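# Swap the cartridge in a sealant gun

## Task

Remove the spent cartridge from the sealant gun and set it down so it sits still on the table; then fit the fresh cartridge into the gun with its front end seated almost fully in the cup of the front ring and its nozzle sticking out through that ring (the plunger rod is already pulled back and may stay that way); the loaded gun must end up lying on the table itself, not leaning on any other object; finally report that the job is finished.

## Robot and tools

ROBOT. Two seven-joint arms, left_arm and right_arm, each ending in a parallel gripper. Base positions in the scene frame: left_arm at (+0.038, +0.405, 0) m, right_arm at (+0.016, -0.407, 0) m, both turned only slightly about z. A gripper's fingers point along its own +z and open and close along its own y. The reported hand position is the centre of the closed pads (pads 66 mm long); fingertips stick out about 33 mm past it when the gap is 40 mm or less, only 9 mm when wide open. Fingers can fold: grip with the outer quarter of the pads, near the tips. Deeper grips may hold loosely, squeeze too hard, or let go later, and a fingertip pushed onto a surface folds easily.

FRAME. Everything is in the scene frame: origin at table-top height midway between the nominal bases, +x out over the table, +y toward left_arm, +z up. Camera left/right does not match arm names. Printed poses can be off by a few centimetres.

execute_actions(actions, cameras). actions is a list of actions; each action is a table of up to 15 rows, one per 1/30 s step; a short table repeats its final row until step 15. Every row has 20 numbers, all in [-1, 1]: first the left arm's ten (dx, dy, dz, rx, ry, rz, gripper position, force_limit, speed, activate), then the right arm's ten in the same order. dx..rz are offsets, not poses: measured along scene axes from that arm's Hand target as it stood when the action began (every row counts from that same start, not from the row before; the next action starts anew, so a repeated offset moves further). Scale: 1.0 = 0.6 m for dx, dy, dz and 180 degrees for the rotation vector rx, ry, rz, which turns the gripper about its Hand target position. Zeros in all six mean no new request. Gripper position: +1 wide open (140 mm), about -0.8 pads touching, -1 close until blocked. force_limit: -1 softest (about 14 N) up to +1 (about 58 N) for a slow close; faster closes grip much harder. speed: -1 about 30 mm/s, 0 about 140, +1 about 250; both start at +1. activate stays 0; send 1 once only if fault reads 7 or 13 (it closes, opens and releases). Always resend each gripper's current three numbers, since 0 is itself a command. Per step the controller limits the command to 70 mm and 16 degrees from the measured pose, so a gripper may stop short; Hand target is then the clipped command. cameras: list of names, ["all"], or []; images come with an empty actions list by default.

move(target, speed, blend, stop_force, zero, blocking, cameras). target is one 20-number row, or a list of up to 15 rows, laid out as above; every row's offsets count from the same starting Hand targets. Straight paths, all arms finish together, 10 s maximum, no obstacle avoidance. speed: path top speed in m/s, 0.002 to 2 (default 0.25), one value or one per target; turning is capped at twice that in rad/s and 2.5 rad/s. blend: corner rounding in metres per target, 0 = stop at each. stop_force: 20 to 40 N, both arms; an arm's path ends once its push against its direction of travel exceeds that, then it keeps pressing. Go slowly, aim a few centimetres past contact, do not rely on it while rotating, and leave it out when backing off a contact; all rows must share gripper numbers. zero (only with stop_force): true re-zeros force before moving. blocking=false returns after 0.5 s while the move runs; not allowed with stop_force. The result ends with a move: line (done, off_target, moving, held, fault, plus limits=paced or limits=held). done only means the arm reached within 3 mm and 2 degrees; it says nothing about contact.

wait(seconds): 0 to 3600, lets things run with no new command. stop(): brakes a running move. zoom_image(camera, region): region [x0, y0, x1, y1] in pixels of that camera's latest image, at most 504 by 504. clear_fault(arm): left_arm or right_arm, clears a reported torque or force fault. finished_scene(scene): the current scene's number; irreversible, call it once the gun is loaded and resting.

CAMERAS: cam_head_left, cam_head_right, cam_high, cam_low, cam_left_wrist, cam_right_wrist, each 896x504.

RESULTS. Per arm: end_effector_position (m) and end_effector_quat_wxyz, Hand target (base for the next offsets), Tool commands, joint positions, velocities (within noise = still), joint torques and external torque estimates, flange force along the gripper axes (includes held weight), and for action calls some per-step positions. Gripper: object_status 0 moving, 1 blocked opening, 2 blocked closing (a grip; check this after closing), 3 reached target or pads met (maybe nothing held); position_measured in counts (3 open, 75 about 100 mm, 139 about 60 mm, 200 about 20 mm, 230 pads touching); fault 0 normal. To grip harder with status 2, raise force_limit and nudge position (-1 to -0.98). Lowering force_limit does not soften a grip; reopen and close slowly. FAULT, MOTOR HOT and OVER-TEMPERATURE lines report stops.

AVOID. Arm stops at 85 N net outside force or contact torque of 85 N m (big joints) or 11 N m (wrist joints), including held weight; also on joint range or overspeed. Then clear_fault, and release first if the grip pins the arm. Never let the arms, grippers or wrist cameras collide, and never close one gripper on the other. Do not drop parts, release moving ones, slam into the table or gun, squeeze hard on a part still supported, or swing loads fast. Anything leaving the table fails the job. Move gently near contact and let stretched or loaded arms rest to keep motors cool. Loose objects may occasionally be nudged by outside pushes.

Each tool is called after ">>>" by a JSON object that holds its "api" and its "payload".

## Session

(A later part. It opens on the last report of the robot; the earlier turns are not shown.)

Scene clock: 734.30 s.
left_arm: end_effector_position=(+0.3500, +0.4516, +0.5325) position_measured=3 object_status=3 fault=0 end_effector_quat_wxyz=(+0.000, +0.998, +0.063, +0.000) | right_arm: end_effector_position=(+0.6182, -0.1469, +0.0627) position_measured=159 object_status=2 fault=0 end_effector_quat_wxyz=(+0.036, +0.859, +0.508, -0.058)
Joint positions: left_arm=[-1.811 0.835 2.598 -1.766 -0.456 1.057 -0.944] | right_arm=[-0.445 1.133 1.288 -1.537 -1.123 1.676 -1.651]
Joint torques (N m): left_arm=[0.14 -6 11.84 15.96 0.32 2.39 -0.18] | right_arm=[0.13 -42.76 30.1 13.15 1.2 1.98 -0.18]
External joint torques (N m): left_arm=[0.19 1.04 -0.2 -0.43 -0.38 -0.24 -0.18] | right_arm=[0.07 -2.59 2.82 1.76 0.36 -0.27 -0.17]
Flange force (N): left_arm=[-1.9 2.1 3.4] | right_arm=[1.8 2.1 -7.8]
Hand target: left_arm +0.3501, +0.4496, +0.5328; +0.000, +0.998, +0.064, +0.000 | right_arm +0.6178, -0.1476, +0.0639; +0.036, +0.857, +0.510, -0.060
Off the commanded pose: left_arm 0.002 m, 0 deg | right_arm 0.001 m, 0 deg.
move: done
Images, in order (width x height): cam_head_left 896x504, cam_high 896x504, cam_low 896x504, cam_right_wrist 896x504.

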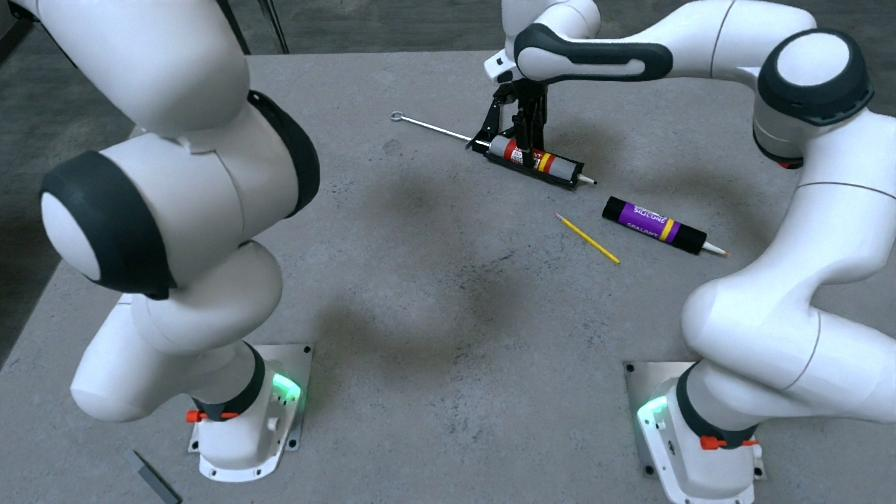

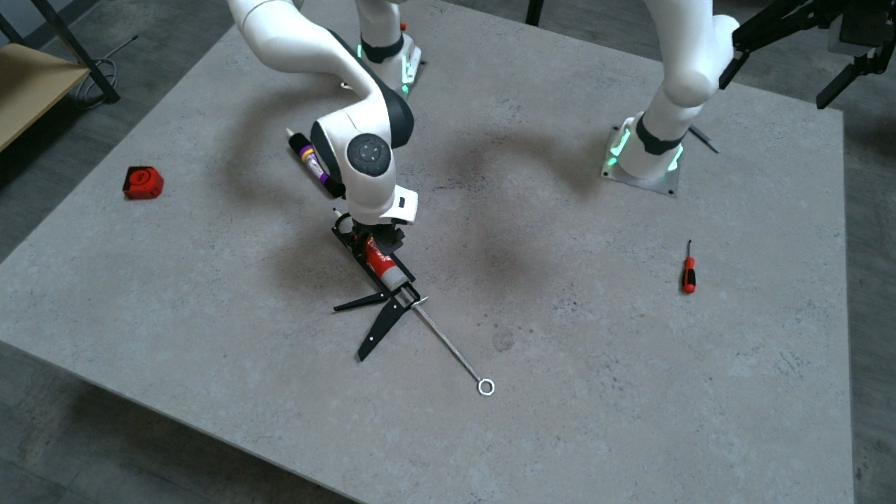

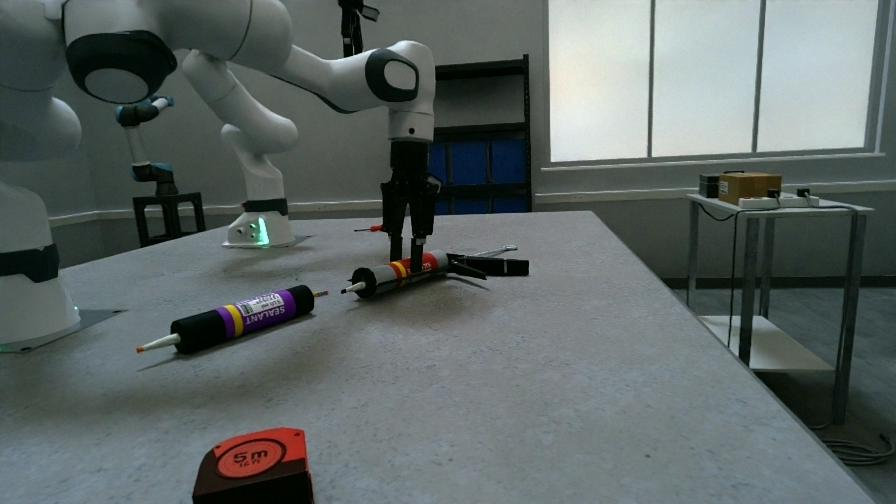

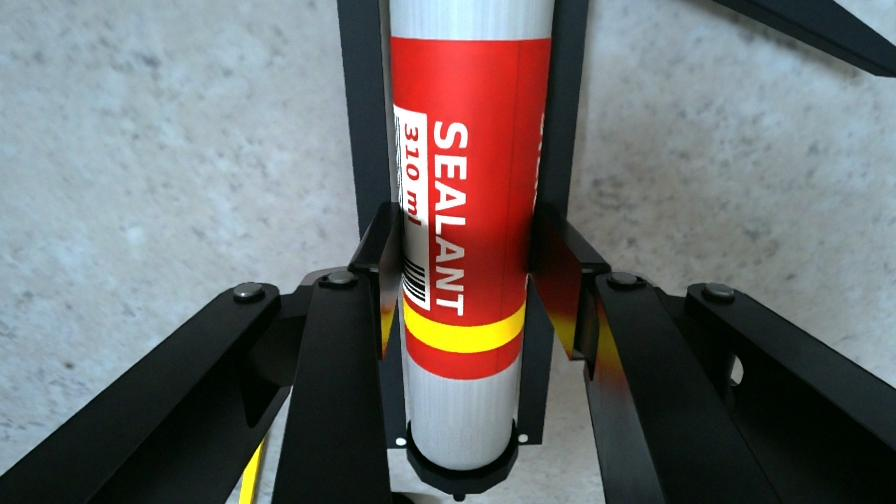

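>>> {"api": "move", "payload": {"target": [0,0,0,0,0,0,1,1,1,0, 0.0005,0.001,-0.0065,-0.0073,0.004,0,-1,-0.3,-1,0], "speed": 0.03, "cameras": ["cam_low","cam_right_wrist","cam_head_left","cam_high"]}}

>>> {"api": "zoom_image", "payload": {"camera": "cam_low", "region": [345, 235, 465, 305]}}

>>> {"api": "zoom_image", "payload": {"camera": "cam_head_left", "region": [460, 90, 600, 200]}}

>>> {"api": "zoom_image", "payload": {"camera": "cam_high", "region": [370, 240, 430, 300]}}

Scene clock: 741.60 s.
left_arm: end_effector_position=(+0.3500, +0.4516, +0.5325) position_measured=3 object_status=3 fault=0 end_effector_quat_wxyz=(+0.000, +0.998, +0.063, +0.000) | right_arm: end_effector_position=(+0.6188, -0.1463, +0.0593) position_measured=159 object_status=2 fault=0 end_effector_quat_wxyz=(+0.042, +0.858, +0.507, -0.069)
Joint positions: left_arm=[-1.811 0.835 2.598 -1.766 -0.456 1.057 -0.944] | right_arm=[-0.411 1.139 1.271 -1.5 -1.122 1.65 -1.656]
Joint velocities: left_arm=[within noise] | right_arm=[0 0 0.001 0.004 0.001 -0.004 -0.002]
Joint torques (N m): left_arm=[0.19 -5.93 11.93 15.98 0.33 2.4 -0.21] | right_arm=[-0.07 -43.6 29.43 13.46 1.25 1.94 -0.24]
External joint torques (N m): left_arm=[0.16 1.28 -0.15 -0.32 -0.39 -0.24 -0.21] | right_arm=[-0.02 -2.35 2.46 1.92 0.43 -0.24 -0.24]
Flange force (N): left_arm=[-2.2 2.4 3.5] | right_arm=[2.7 3.1 -7.4]
Hand target: left_arm +0.3501, +0.4496, +0.5328; +0.000, +0.998, +0.064, +0.000 | right_arm +0.6181, -0.1470, +0.0600; +0.042, +0.856, +0.510, -0.071
Off the commanded pose: left_arm 0.002 m, 0 deg | right_arm 0.001 m, 0 deg.
move: done
Images, in order (width x height): cam_head_left 896x504, cam_high 896x504, cam_low 896x504, cam_right_wrist 896x504.

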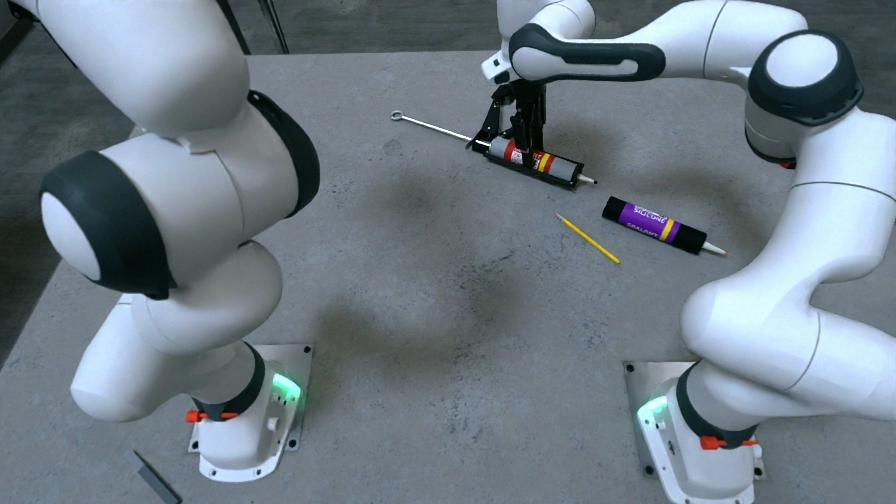

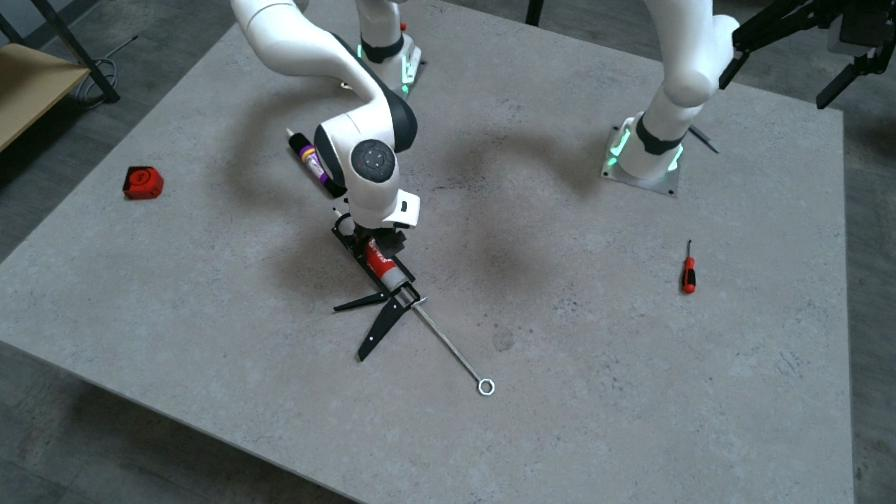

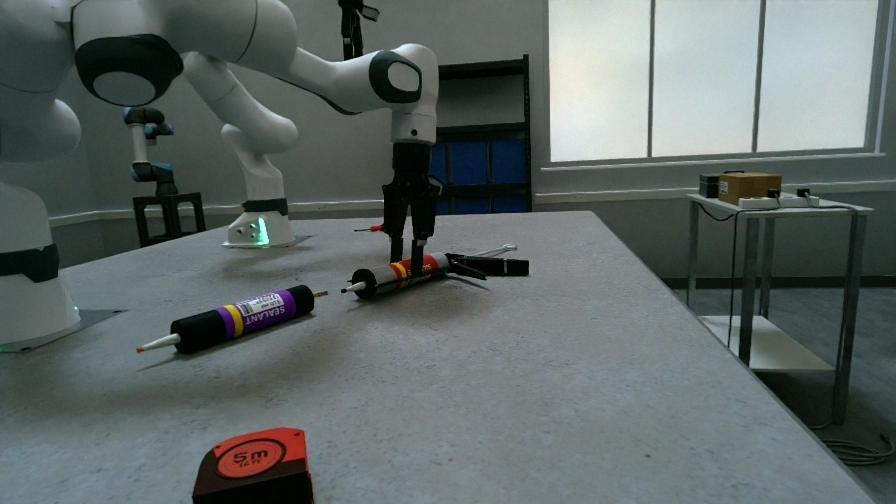

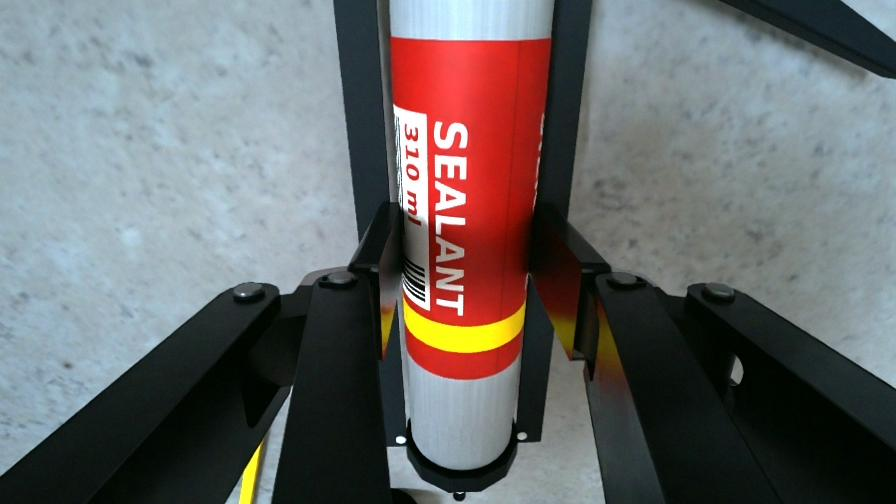

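Scaled by 4.200 from the camera's image (finer frame: 1280x720).

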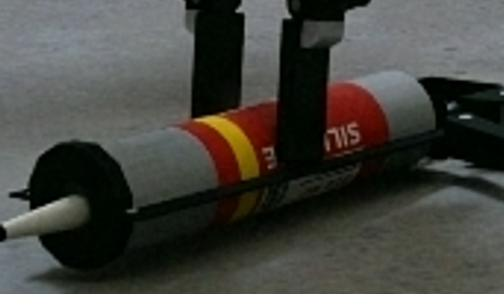

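Scaled by 3.600 from the camera's image (finer frame: 1280x720).

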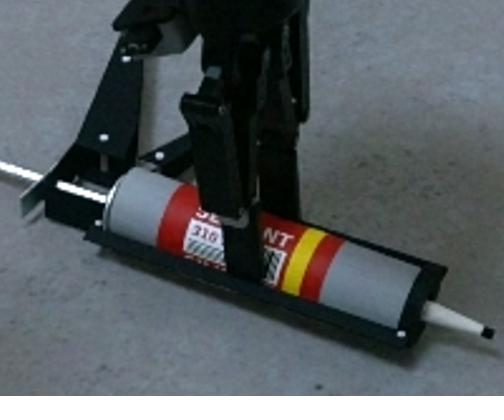

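Scaled by 8.400 from the camera's image (finer frame: 1280x720).

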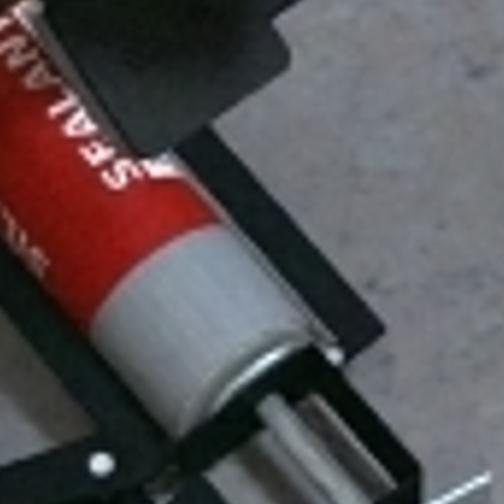

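>>> {"api": "move", "payload": {"target": [0,0,0,0,0,0,1,1,1,0, -0.0048,-0.0088,-0.001,0,0,0,-1,-0.3,-1,0], "speed": 0.02, "cameras": ["cam_low","cam_right_wrist","cam_head_left","cam_high"]}}

>>> {"api": "zoom_image", "payload": {"camera": "cam_head_left", "region": [460, 90, 600, 200]}}

>>> {"api": "zoom_image", "payload": {"camera": "cam_high", "region": [370, 240, 430, 300]}}

Scene clock: 752.20 s.
left_arm: end_effector_position=(+0.3500, +0.4516, +0.5325) position_measured=3 object_status=3 fault=0 end_effector_quat_wxyz=(+0.000, +0.998, +0.063, +0.000) | right_arm: end_effector_position=(+0.6143, -0.1519, +0.0572) position_measured=159 object_status=2 fault=0 end_effector_quat_wxyz=(+0.042, +0.857, +0.508, -0.073)
Joint positions: left_arm=[-1.811 0.835 2.598 -1.766 -0.456 1.057 -0.944] | right_arm=[-0.429 1.138 1.276 -1.522 -1.122 1.649 -1.656]
Joint torques (N m): left_arm=[0.23 -5.89 11.86 15.82 0.32 2.39 -0.17] | right_arm=[-1.3 -43.85 30.29 11.78 0.98 1.89 0.01]
External joint torques (N m): left_arm=[0.29 1.12 -0.16 -0.61 -0.38 -0.25 -0.17] | right_arm=[-1.11 -3.15 3.3 0.29 0.16 -0.25 0.02]
Flange force (N): left_arm=[-2.3 2.1 4.3] | right_arm=[-9.6 -4.2 -6.5]
Hand target: left_arm +0.3501, +0.4496, +0.5328; +0.000, +0.998, +0.064, +0.000 | right_arm +0.6152, -0.1523, +0.0594; +0.042, +0.856, +0.510, -0.071
Off the commanded pose: left_arm 0.002 m, 0 deg | right_arm 0.002 m, 0 deg.
move: done
Images, in order (width x height): cam_head_left 896x504, cam_high 896x504, cam_low 896x504, cam_right_wrist 896x504.

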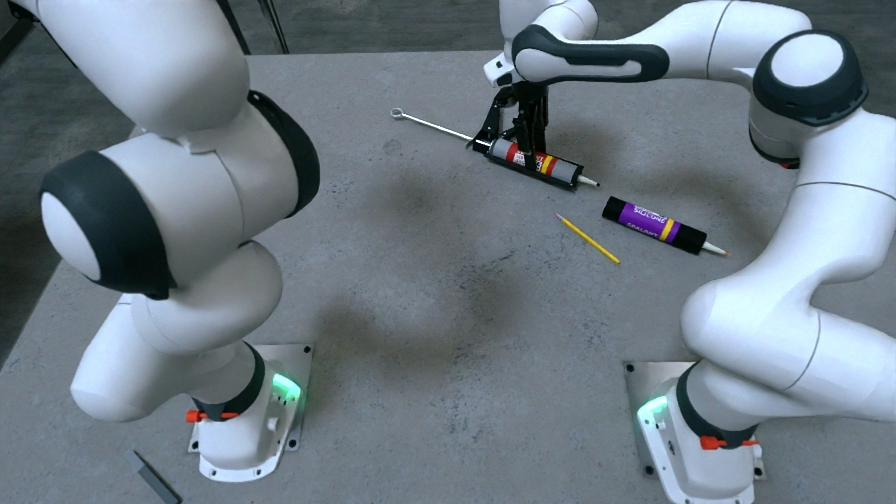

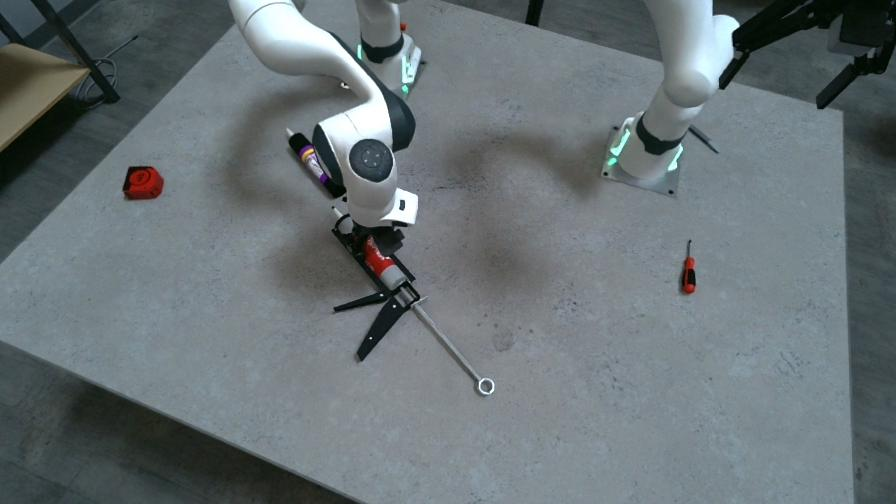

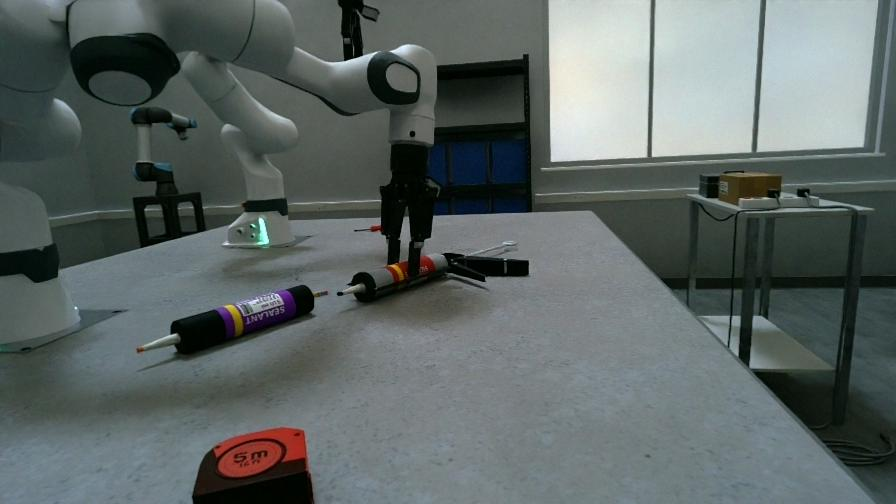

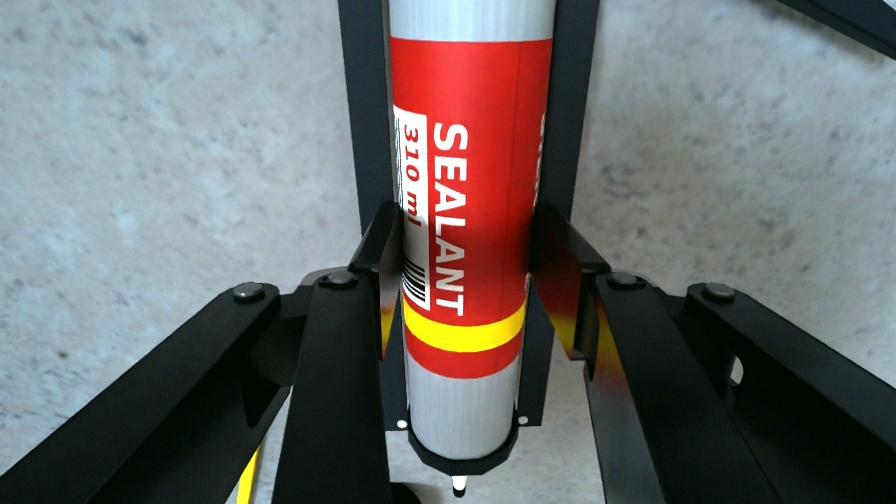

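Scaled by 3.600 from the camera's image (finer frame: 1280x720).

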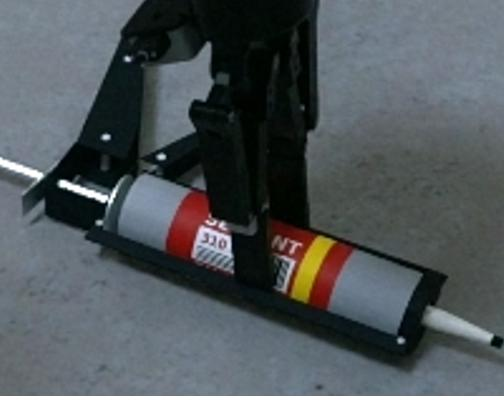

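Scaled by 8.400 from the camera's image (finer frame: 1280x720).

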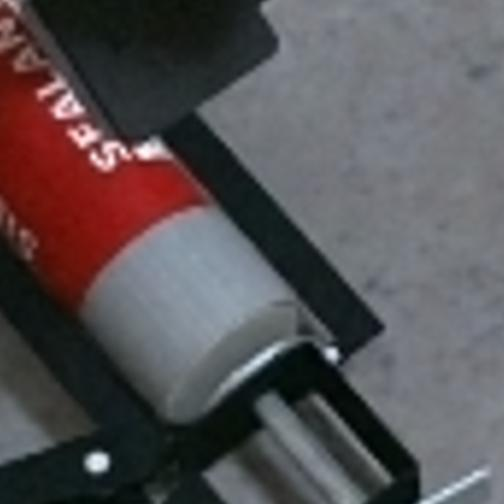

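>>> {"api": "move", "payload": {"target": [0,0,0,0,0,0,1,1,1,0, -0.0032,-0.0059,0,0,0,0,-1,-0.3,-1,0], "speed": 0.02, "cameras": ["cam_low","cam_right_wrist","cam_head_left","cam_high"]}}

>>> {"api": "zoom_image", "payload": {"camera": "cam_head_left", "region": [460, 90, 600, 200]}}

>>> {"api": "zoom_image", "payload": {"camera": "cam_high", "region": [370, 240, 430, 300]}}

>>> {"api": "zoom_image", "payload": {"camera": "cam_low", "region": [325, 235, 465, 305]}}

Scene clock: 758.27 s.
left_arm: end_effector_position=(+0.3500, +0.4516, +0.5325) position_measured=3 object_status=3 fault=0 end_effector_quat_wxyz=(+0.000, +0.998, +0.063, +0.000) | right_arm: end_effector_position=(+0.6119, -0.1547, +0.0572) position_measured=159 object_status=2 fault=0 end_effector_quat_wxyz=(+0.041, +0.856, +0.510, -0.073)
Joint positions: left_arm=[-1.811 0.835 2.598 -1.766 -0.456 1.057 -0.944] | right_arm=[-0.443 1.136 1.281 -1.538 -1.122 1.652 -1.656]
Joint torques (N m): left_arm=[0.17 -5.95 11.88 15.98 0.34 2.38 -0.21] | right_arm=[-1.6 -43.79 30.01 11.13 0.89 1.84 0.1]
External joint torques (N m): left_arm=[0.2 1.16 -0.18 -0.44 -0.37 -0.27 -0.21] | right_arm=[-1.62 -3.47 2.79 -0.25 0.06 -0.32 0.11]
Flange force (N): left_arm=[-2.1 2.3 3.6] | right_arm=[-13.2 -6.1 -5.6]
Hand target: left_arm +0.3501, +0.4496, +0.5328; +0.000, +0.998, +0.064, +0.000 | right_arm +0.6133, -0.1558, +0.0594; +0.042, +0.856, +0.510, -0.071
Off the commanded pose: left_arm 0.002 m, 0 deg | right_arm 0.003 m, 0 deg.
move: done
Images, in order (width x height): cam_head_left 896x504, cam_high 896x504, cam_low 896x504, cam_right_wrist 896x504.

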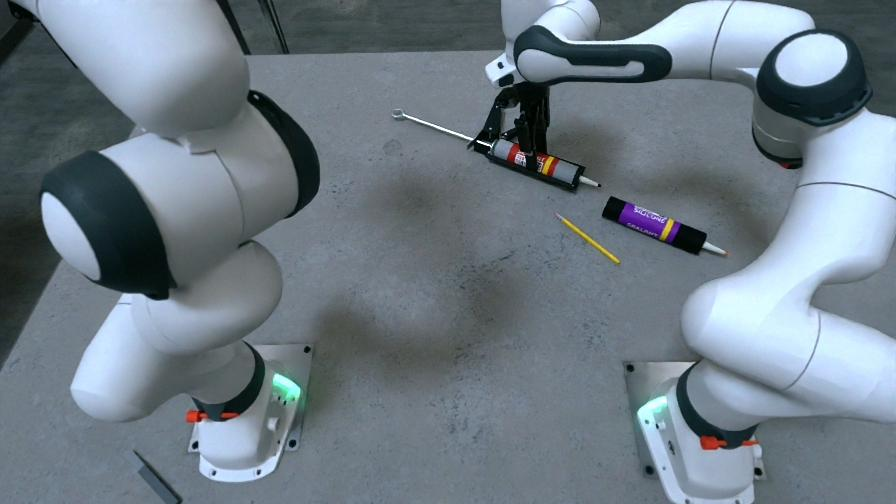

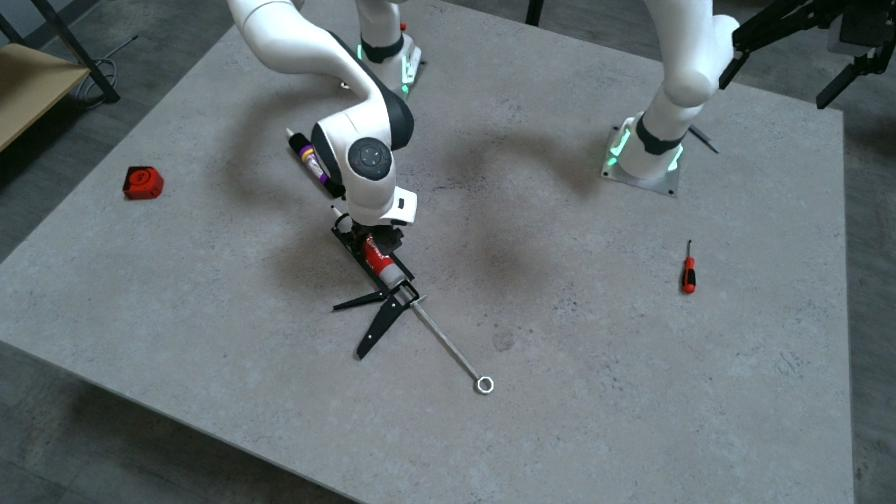

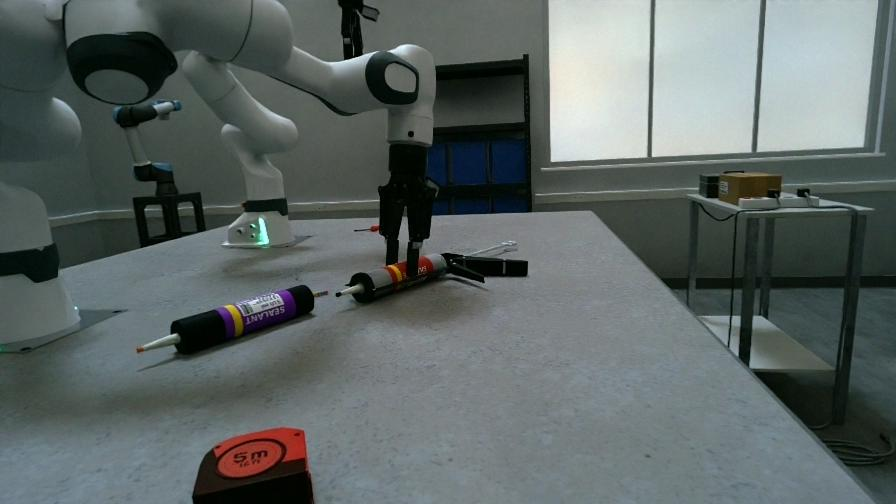

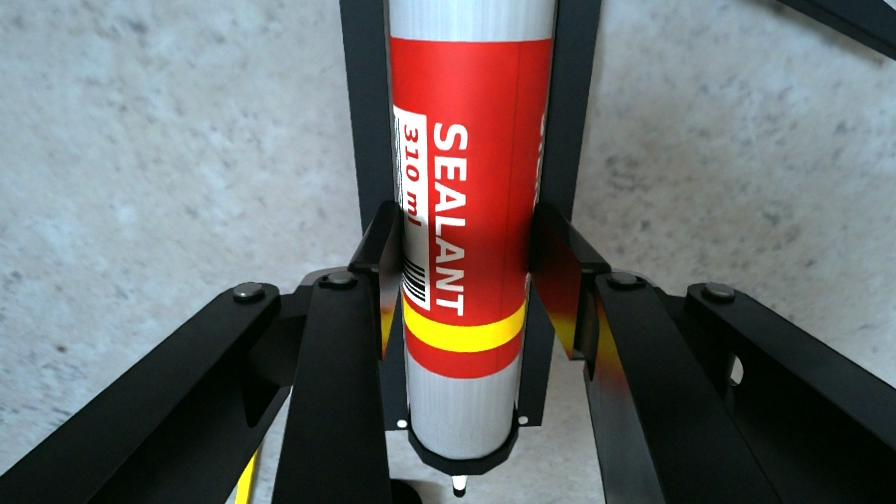

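Scaled by 3.600 from the camera's image (finer frame: 1280x720).

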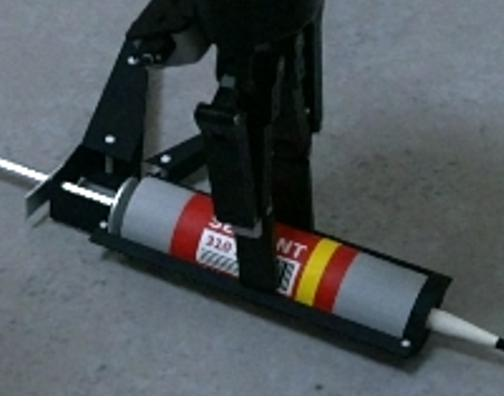

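Scaled by 8.400 from the camera's image (finer frame: 1280x720).

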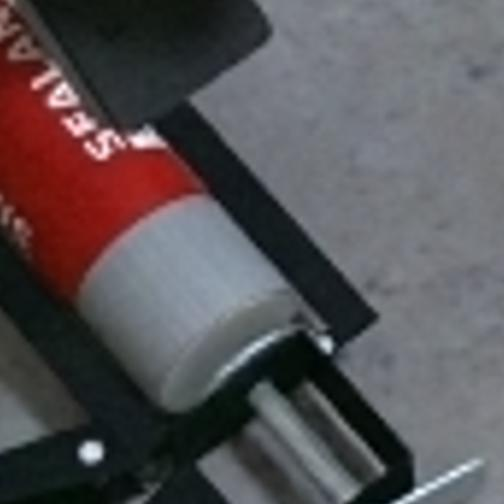

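Scaled by 3.600 from the camera's image (finer frame: 1280x720).

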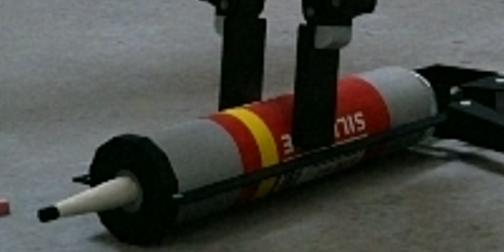

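>>> {"api": "zoom_image", "payload": {"camera": "cam_head_left", "region": [545, 145, 605, 205]}}

>>> {"api": "zoom_image", "payload": {"camera": "cam_right_wrist", "region": [380, 360, 560, 504]}}

>>> {"api": "zoom_image", "payload": {"camera": "cam_low", "region": [330, 250, 390, 310]}}

Scaled by 8.400 from the camera's image (finer frame: 1280x720).

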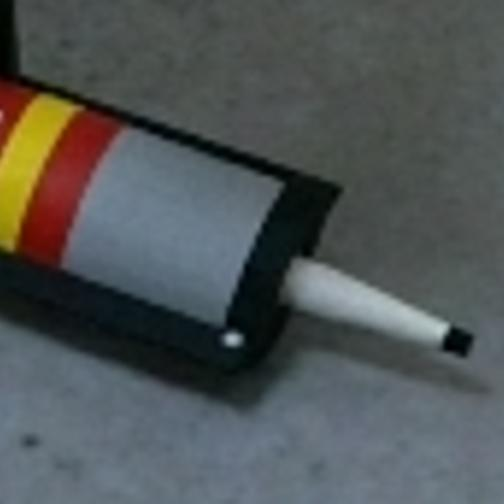

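Scaled by 2.800 from the camera's image (finer frame: 1280x720).

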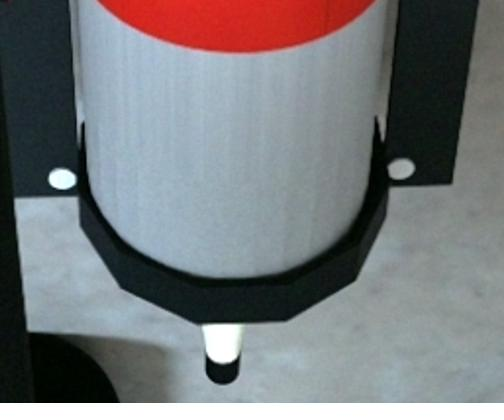

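Scaled by 8.400 from the camera's image (finer frame: 1280x720).

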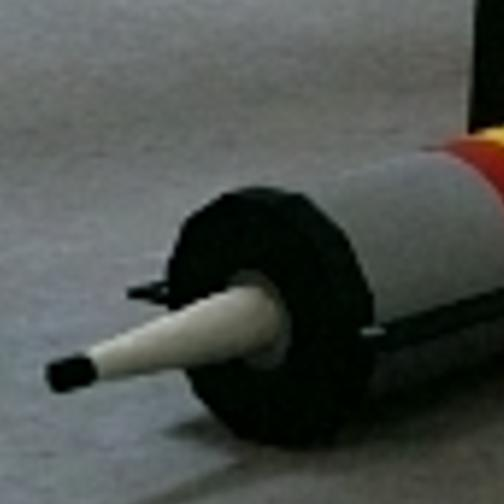

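>>> {"api": "move", "payload": {"target": [0,0,0,0,0,0,1,1,1,0, 0.0005,0.001,-0.0045,-0.0049,0.0027,0,-1,-0.3,-1,0], "speed": 0.03, "cameras": ["cam_low","cam_right_wrist"]}}

>>> {"api": "zoom_image", "payload": {"camera": "cam_low", "region": [325, 235, 465, 305]}}

Scene clock: 783.97 s.
left_arm: end_effector_position=(+0.3500, +0.4516, +0.5325) position_measured=3 object_status=3 fault=0 end_effector_quat_wxyz=(+0.000, +0.998, +0.063, +0.000) | right_arm: end_effector_position=(+0.6132, -0.1544, +0.0570) position_measured=159 object_status=2 fault=0 end_effector_quat_wxyz=(+0.047, +0.857, +0.508, -0.078)
Joint positions: left_arm=[-1.811 0.835 2.598 -1.766 -0.456 1.057 -0.944] | right_arm=[-0.422 1.136 1.271 -1.516 -1.122 1.637 -1.656]
Joint torques (N m): left_arm=[0.2 -5.92 11.84 15.97 0.33 2.39 -0.16] | right_arm=[-0.08 -42.4 28.62 12.81 0.62 2.35 0]
External joint torques (N m): left_arm=[0.21 1.22 -0.17 -0.38 -0.38 -0.24 -0.16] | right_arm=[0.07 -1.49 1.67 1.25 -0.19 0.23 0]
Flange force (N): left_arm=[-2.2 2.3 3.6] | right_arm=[1.7 1.6 -3.8]
Hand target: left_arm +0.3501, +0.4496, +0.5328; +0.000, +0.998, +0.064, +0.000 | right_arm +0.6136, -0.1552, +0.0567; +0.047, +0.856, +0.509, -0.079
Off the commanded pose: left_arm 0.002 m, 0 deg | right_arm 0.001 m, 0 deg.
move: done

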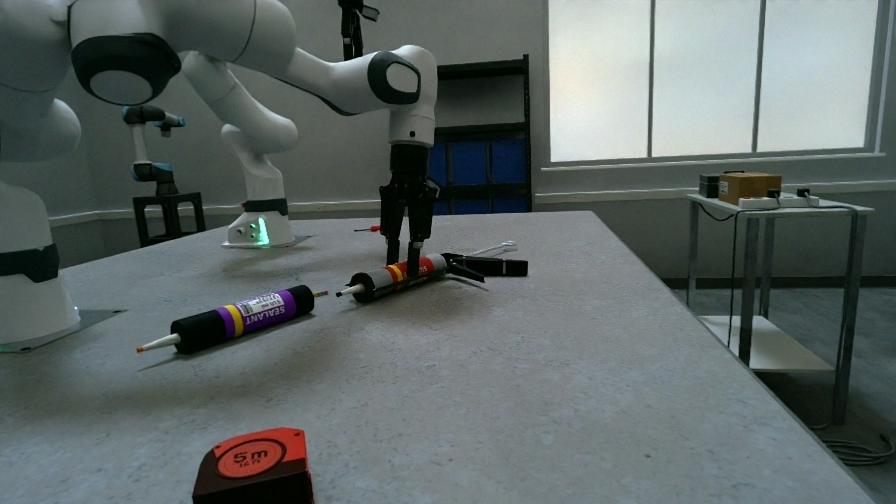

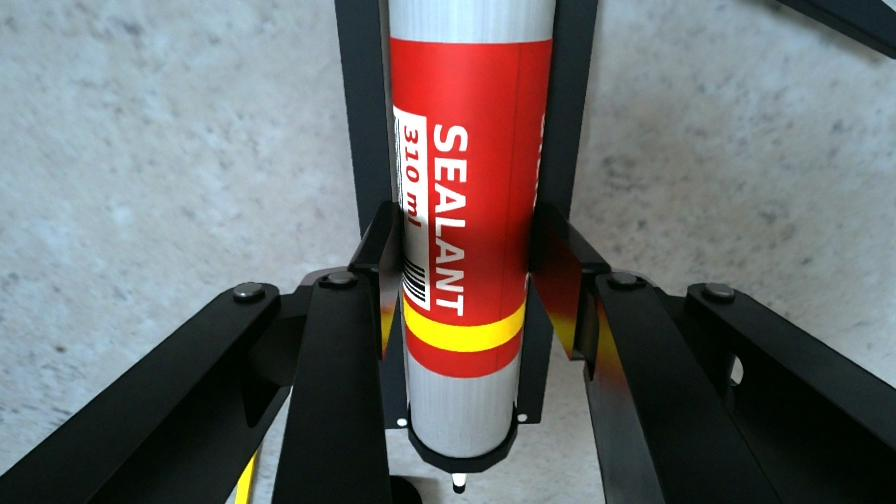

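Scaled by 3.600 from the camera's image (finer frame: 1280x720).

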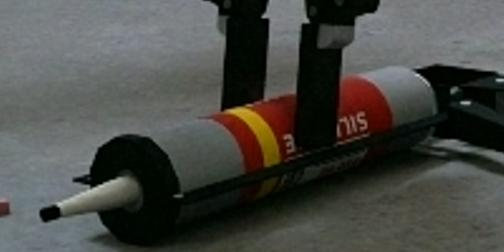

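>>> {"api": "execute_actions", "payload": {"actions": [[[0,0,0,0,0,0,1,1,1,0, 0,0,0,0,0,0,-0.1,-0.3,-1,0]],[[0,0,0,0,0,0,1,1,1,0, 0,0,0,0,0,0,-0.1,-0.3,-1,0]]], "cameras": ["cam_low","cam_right_wrist","cam_head_left","cam_high"]}}

>>> {"api": "zoom_image", "payload": {"camera": "cam_low", "region": [325, 235, 465, 305]}}

>>> {"api": "zoom_image", "payload": {"camera": "cam_head_left", "region": [460, 90, 600, 200]}}

>>> {"api": "zoom_image", "payload": {"camera": "cam_high", "region": [370, 240, 430, 300]}}

Scene clock: 800.50 s.
left_arm: end_effector_position=(+0.3500, +0.4516, +0.5325) position_measured=3 object_status=3 fault=0 end_effector_quat_wxyz=(+0.000, +0.998, +0.063, +0.000) | right_arm: end_effector_position=(+0.6137, -0.1548, +0.0571) position_measured=141 object_status=3 fault=0 end_effector_quat_wxyz=(+0.047, +0.857, +0.508, -0.078)
Joint positions: left_arm=[-1.811 0.835 2.598 -1.766 -0.456 1.057 -0.944] | right_arm=[-0.422 1.136 1.271 -1.515 -1.122 1.637 -1.656]
Joint torques (N m): left_arm=[0.15 -5.97 11.83 15.93 0.32 2.39 -0.17] | right_arm=[-0.2 -42.38 28.77 12.43 0.88 2.24 -0.02]
External joint torques (N m): left_arm=[0.12 1.23 -0.26 -0.39 -0.4 -0.25 -0.17] | right_arm=[-0.36 -1.4 1.7 0.99 0.04 0.11 -0.01]
External joint torques at the end of the 1st action: left_arm=[0.22 1.11 -0.26 -0.51 -0.39 -0.25 -0.19] | right_arm=[-0.23 -1.37 1.71 1 0.06 0.13 -0.03]
Flange force (N): left_arm=[-2.1 2.4 3.7] | right_arm=[-0.7 0.6 -3.7]
Flange force at the end of the 1st action (N): left_arm=[-2.0 2.2 3.8] | right_arm=[-0.3 0.7 -3.7]
Hand target: left_arm +0.3501, +0.4496, +0.5328; +0.000, +0.998, +0.064, +0.000 | right_arm +0.6136, -0.1552, +0.0567; +0.047, +0.856, +0.509, -0.079
Off the commanded pose: left_arm 0.002 m, 0 deg | right_arm 0.001 m, 0 deg.
Step readings (end_effector_position of left_arm | right_arm; steps 1 to 15: 1st action; 16 to 30: 2nd action):
0: (+0.3500, +0.4516, +0.5325) | (+0.6132, -0.1544, +0.0570)
1: (+0.3500, +0.4516, +0.5325) | (+0.6132, -0.1544, +0.0570)
2: (+0.3500, +0.4516, +0.5325) | (+0.6133, -0.1544, +0.0570)
4: (+0.3500, +0.4516, +0.5325) | (+0.6135, -0.1547, +0.0570)
8: (+0.3500, +0.4516, +0.5325) | (+0.6137, -0.1548, +0.0571)
15: (+0.3500, +0.4516, +0.5325) | (+0.6137, -0.1548, +0.0571)
16: (+0.3500, +0.4516, +0.5325) | (+0.6137, -0.1548, +0.0571)
17: (+0.3500, +0.4516, +0.5325) | (+0.6137, -0.1548, +0.0571)
19: (+0.3500, +0.4516, +0.5325) | (+0.6137, -0.1548, +0.0571)
23: (+0.3500, +0.4516, +0.5325) | (+0.6137, -0.1548, +0.0571)
30: (+0.3500, +0.4516, +0.5325) | (+0.6137, -0.1548, +0.0571)
Images, in order (width x height): cam_head_left 896x504, cam_high 896x504, cam_low 896x504, cam_right_wrist 896x504.

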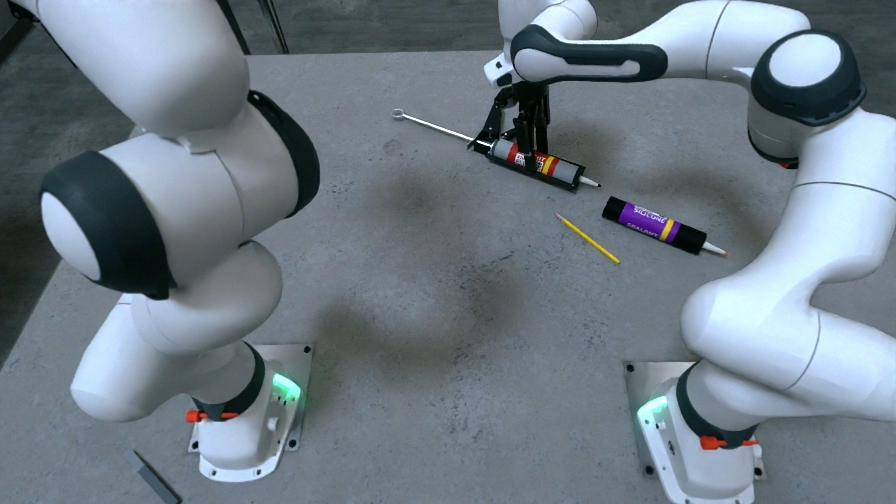

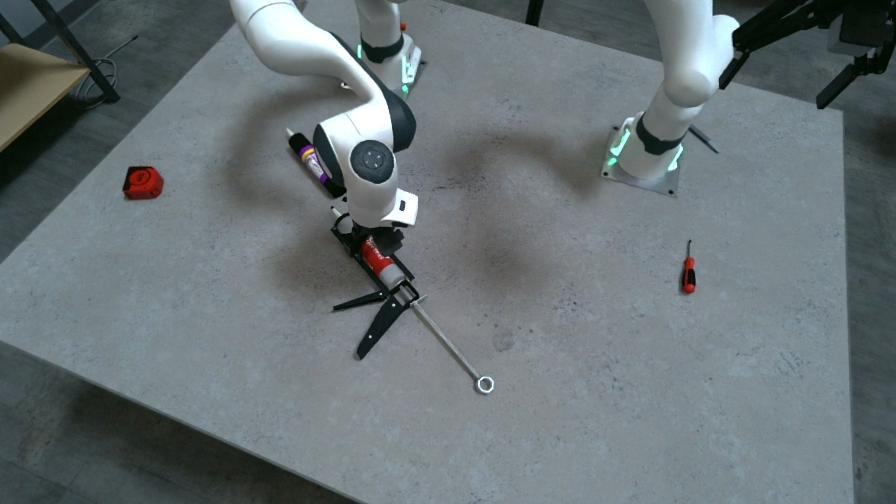

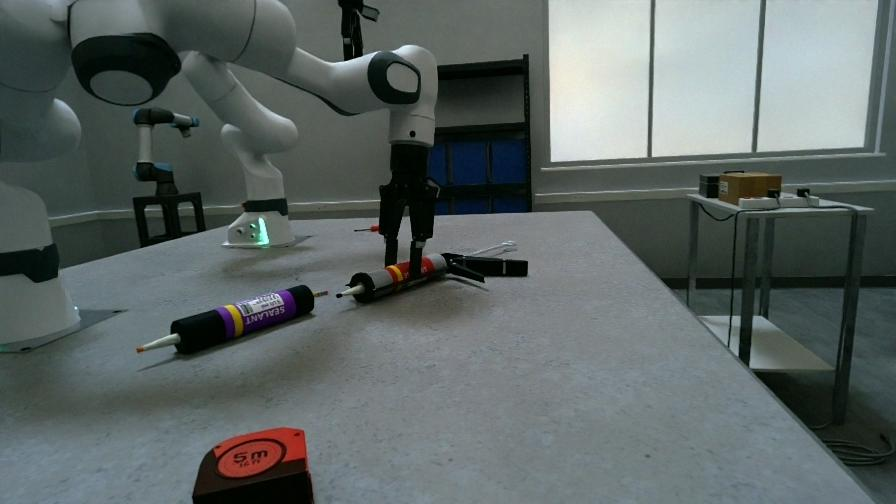

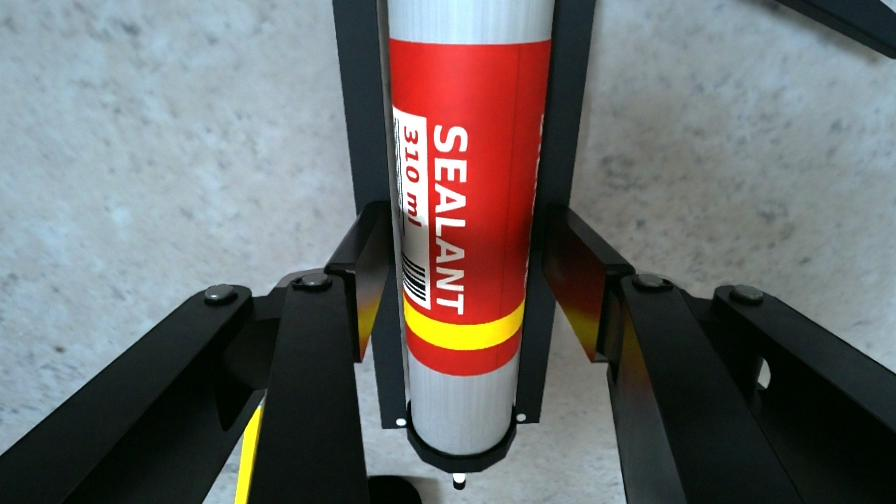

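Scaled by 3.600 from the camera's image (finer frame: 1280x720).

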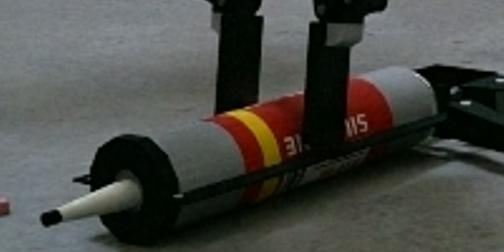

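Scaled by 3.600 from the camera's image (finer frame: 1280x720).

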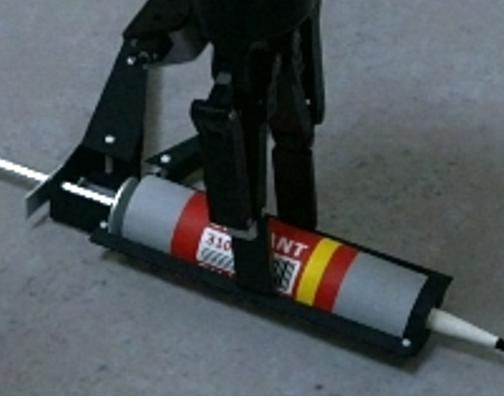

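Scaled by 8.400 from the camera's image (finer frame: 1280x720).

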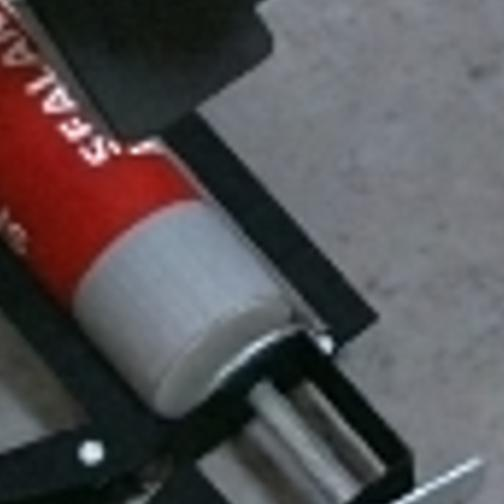

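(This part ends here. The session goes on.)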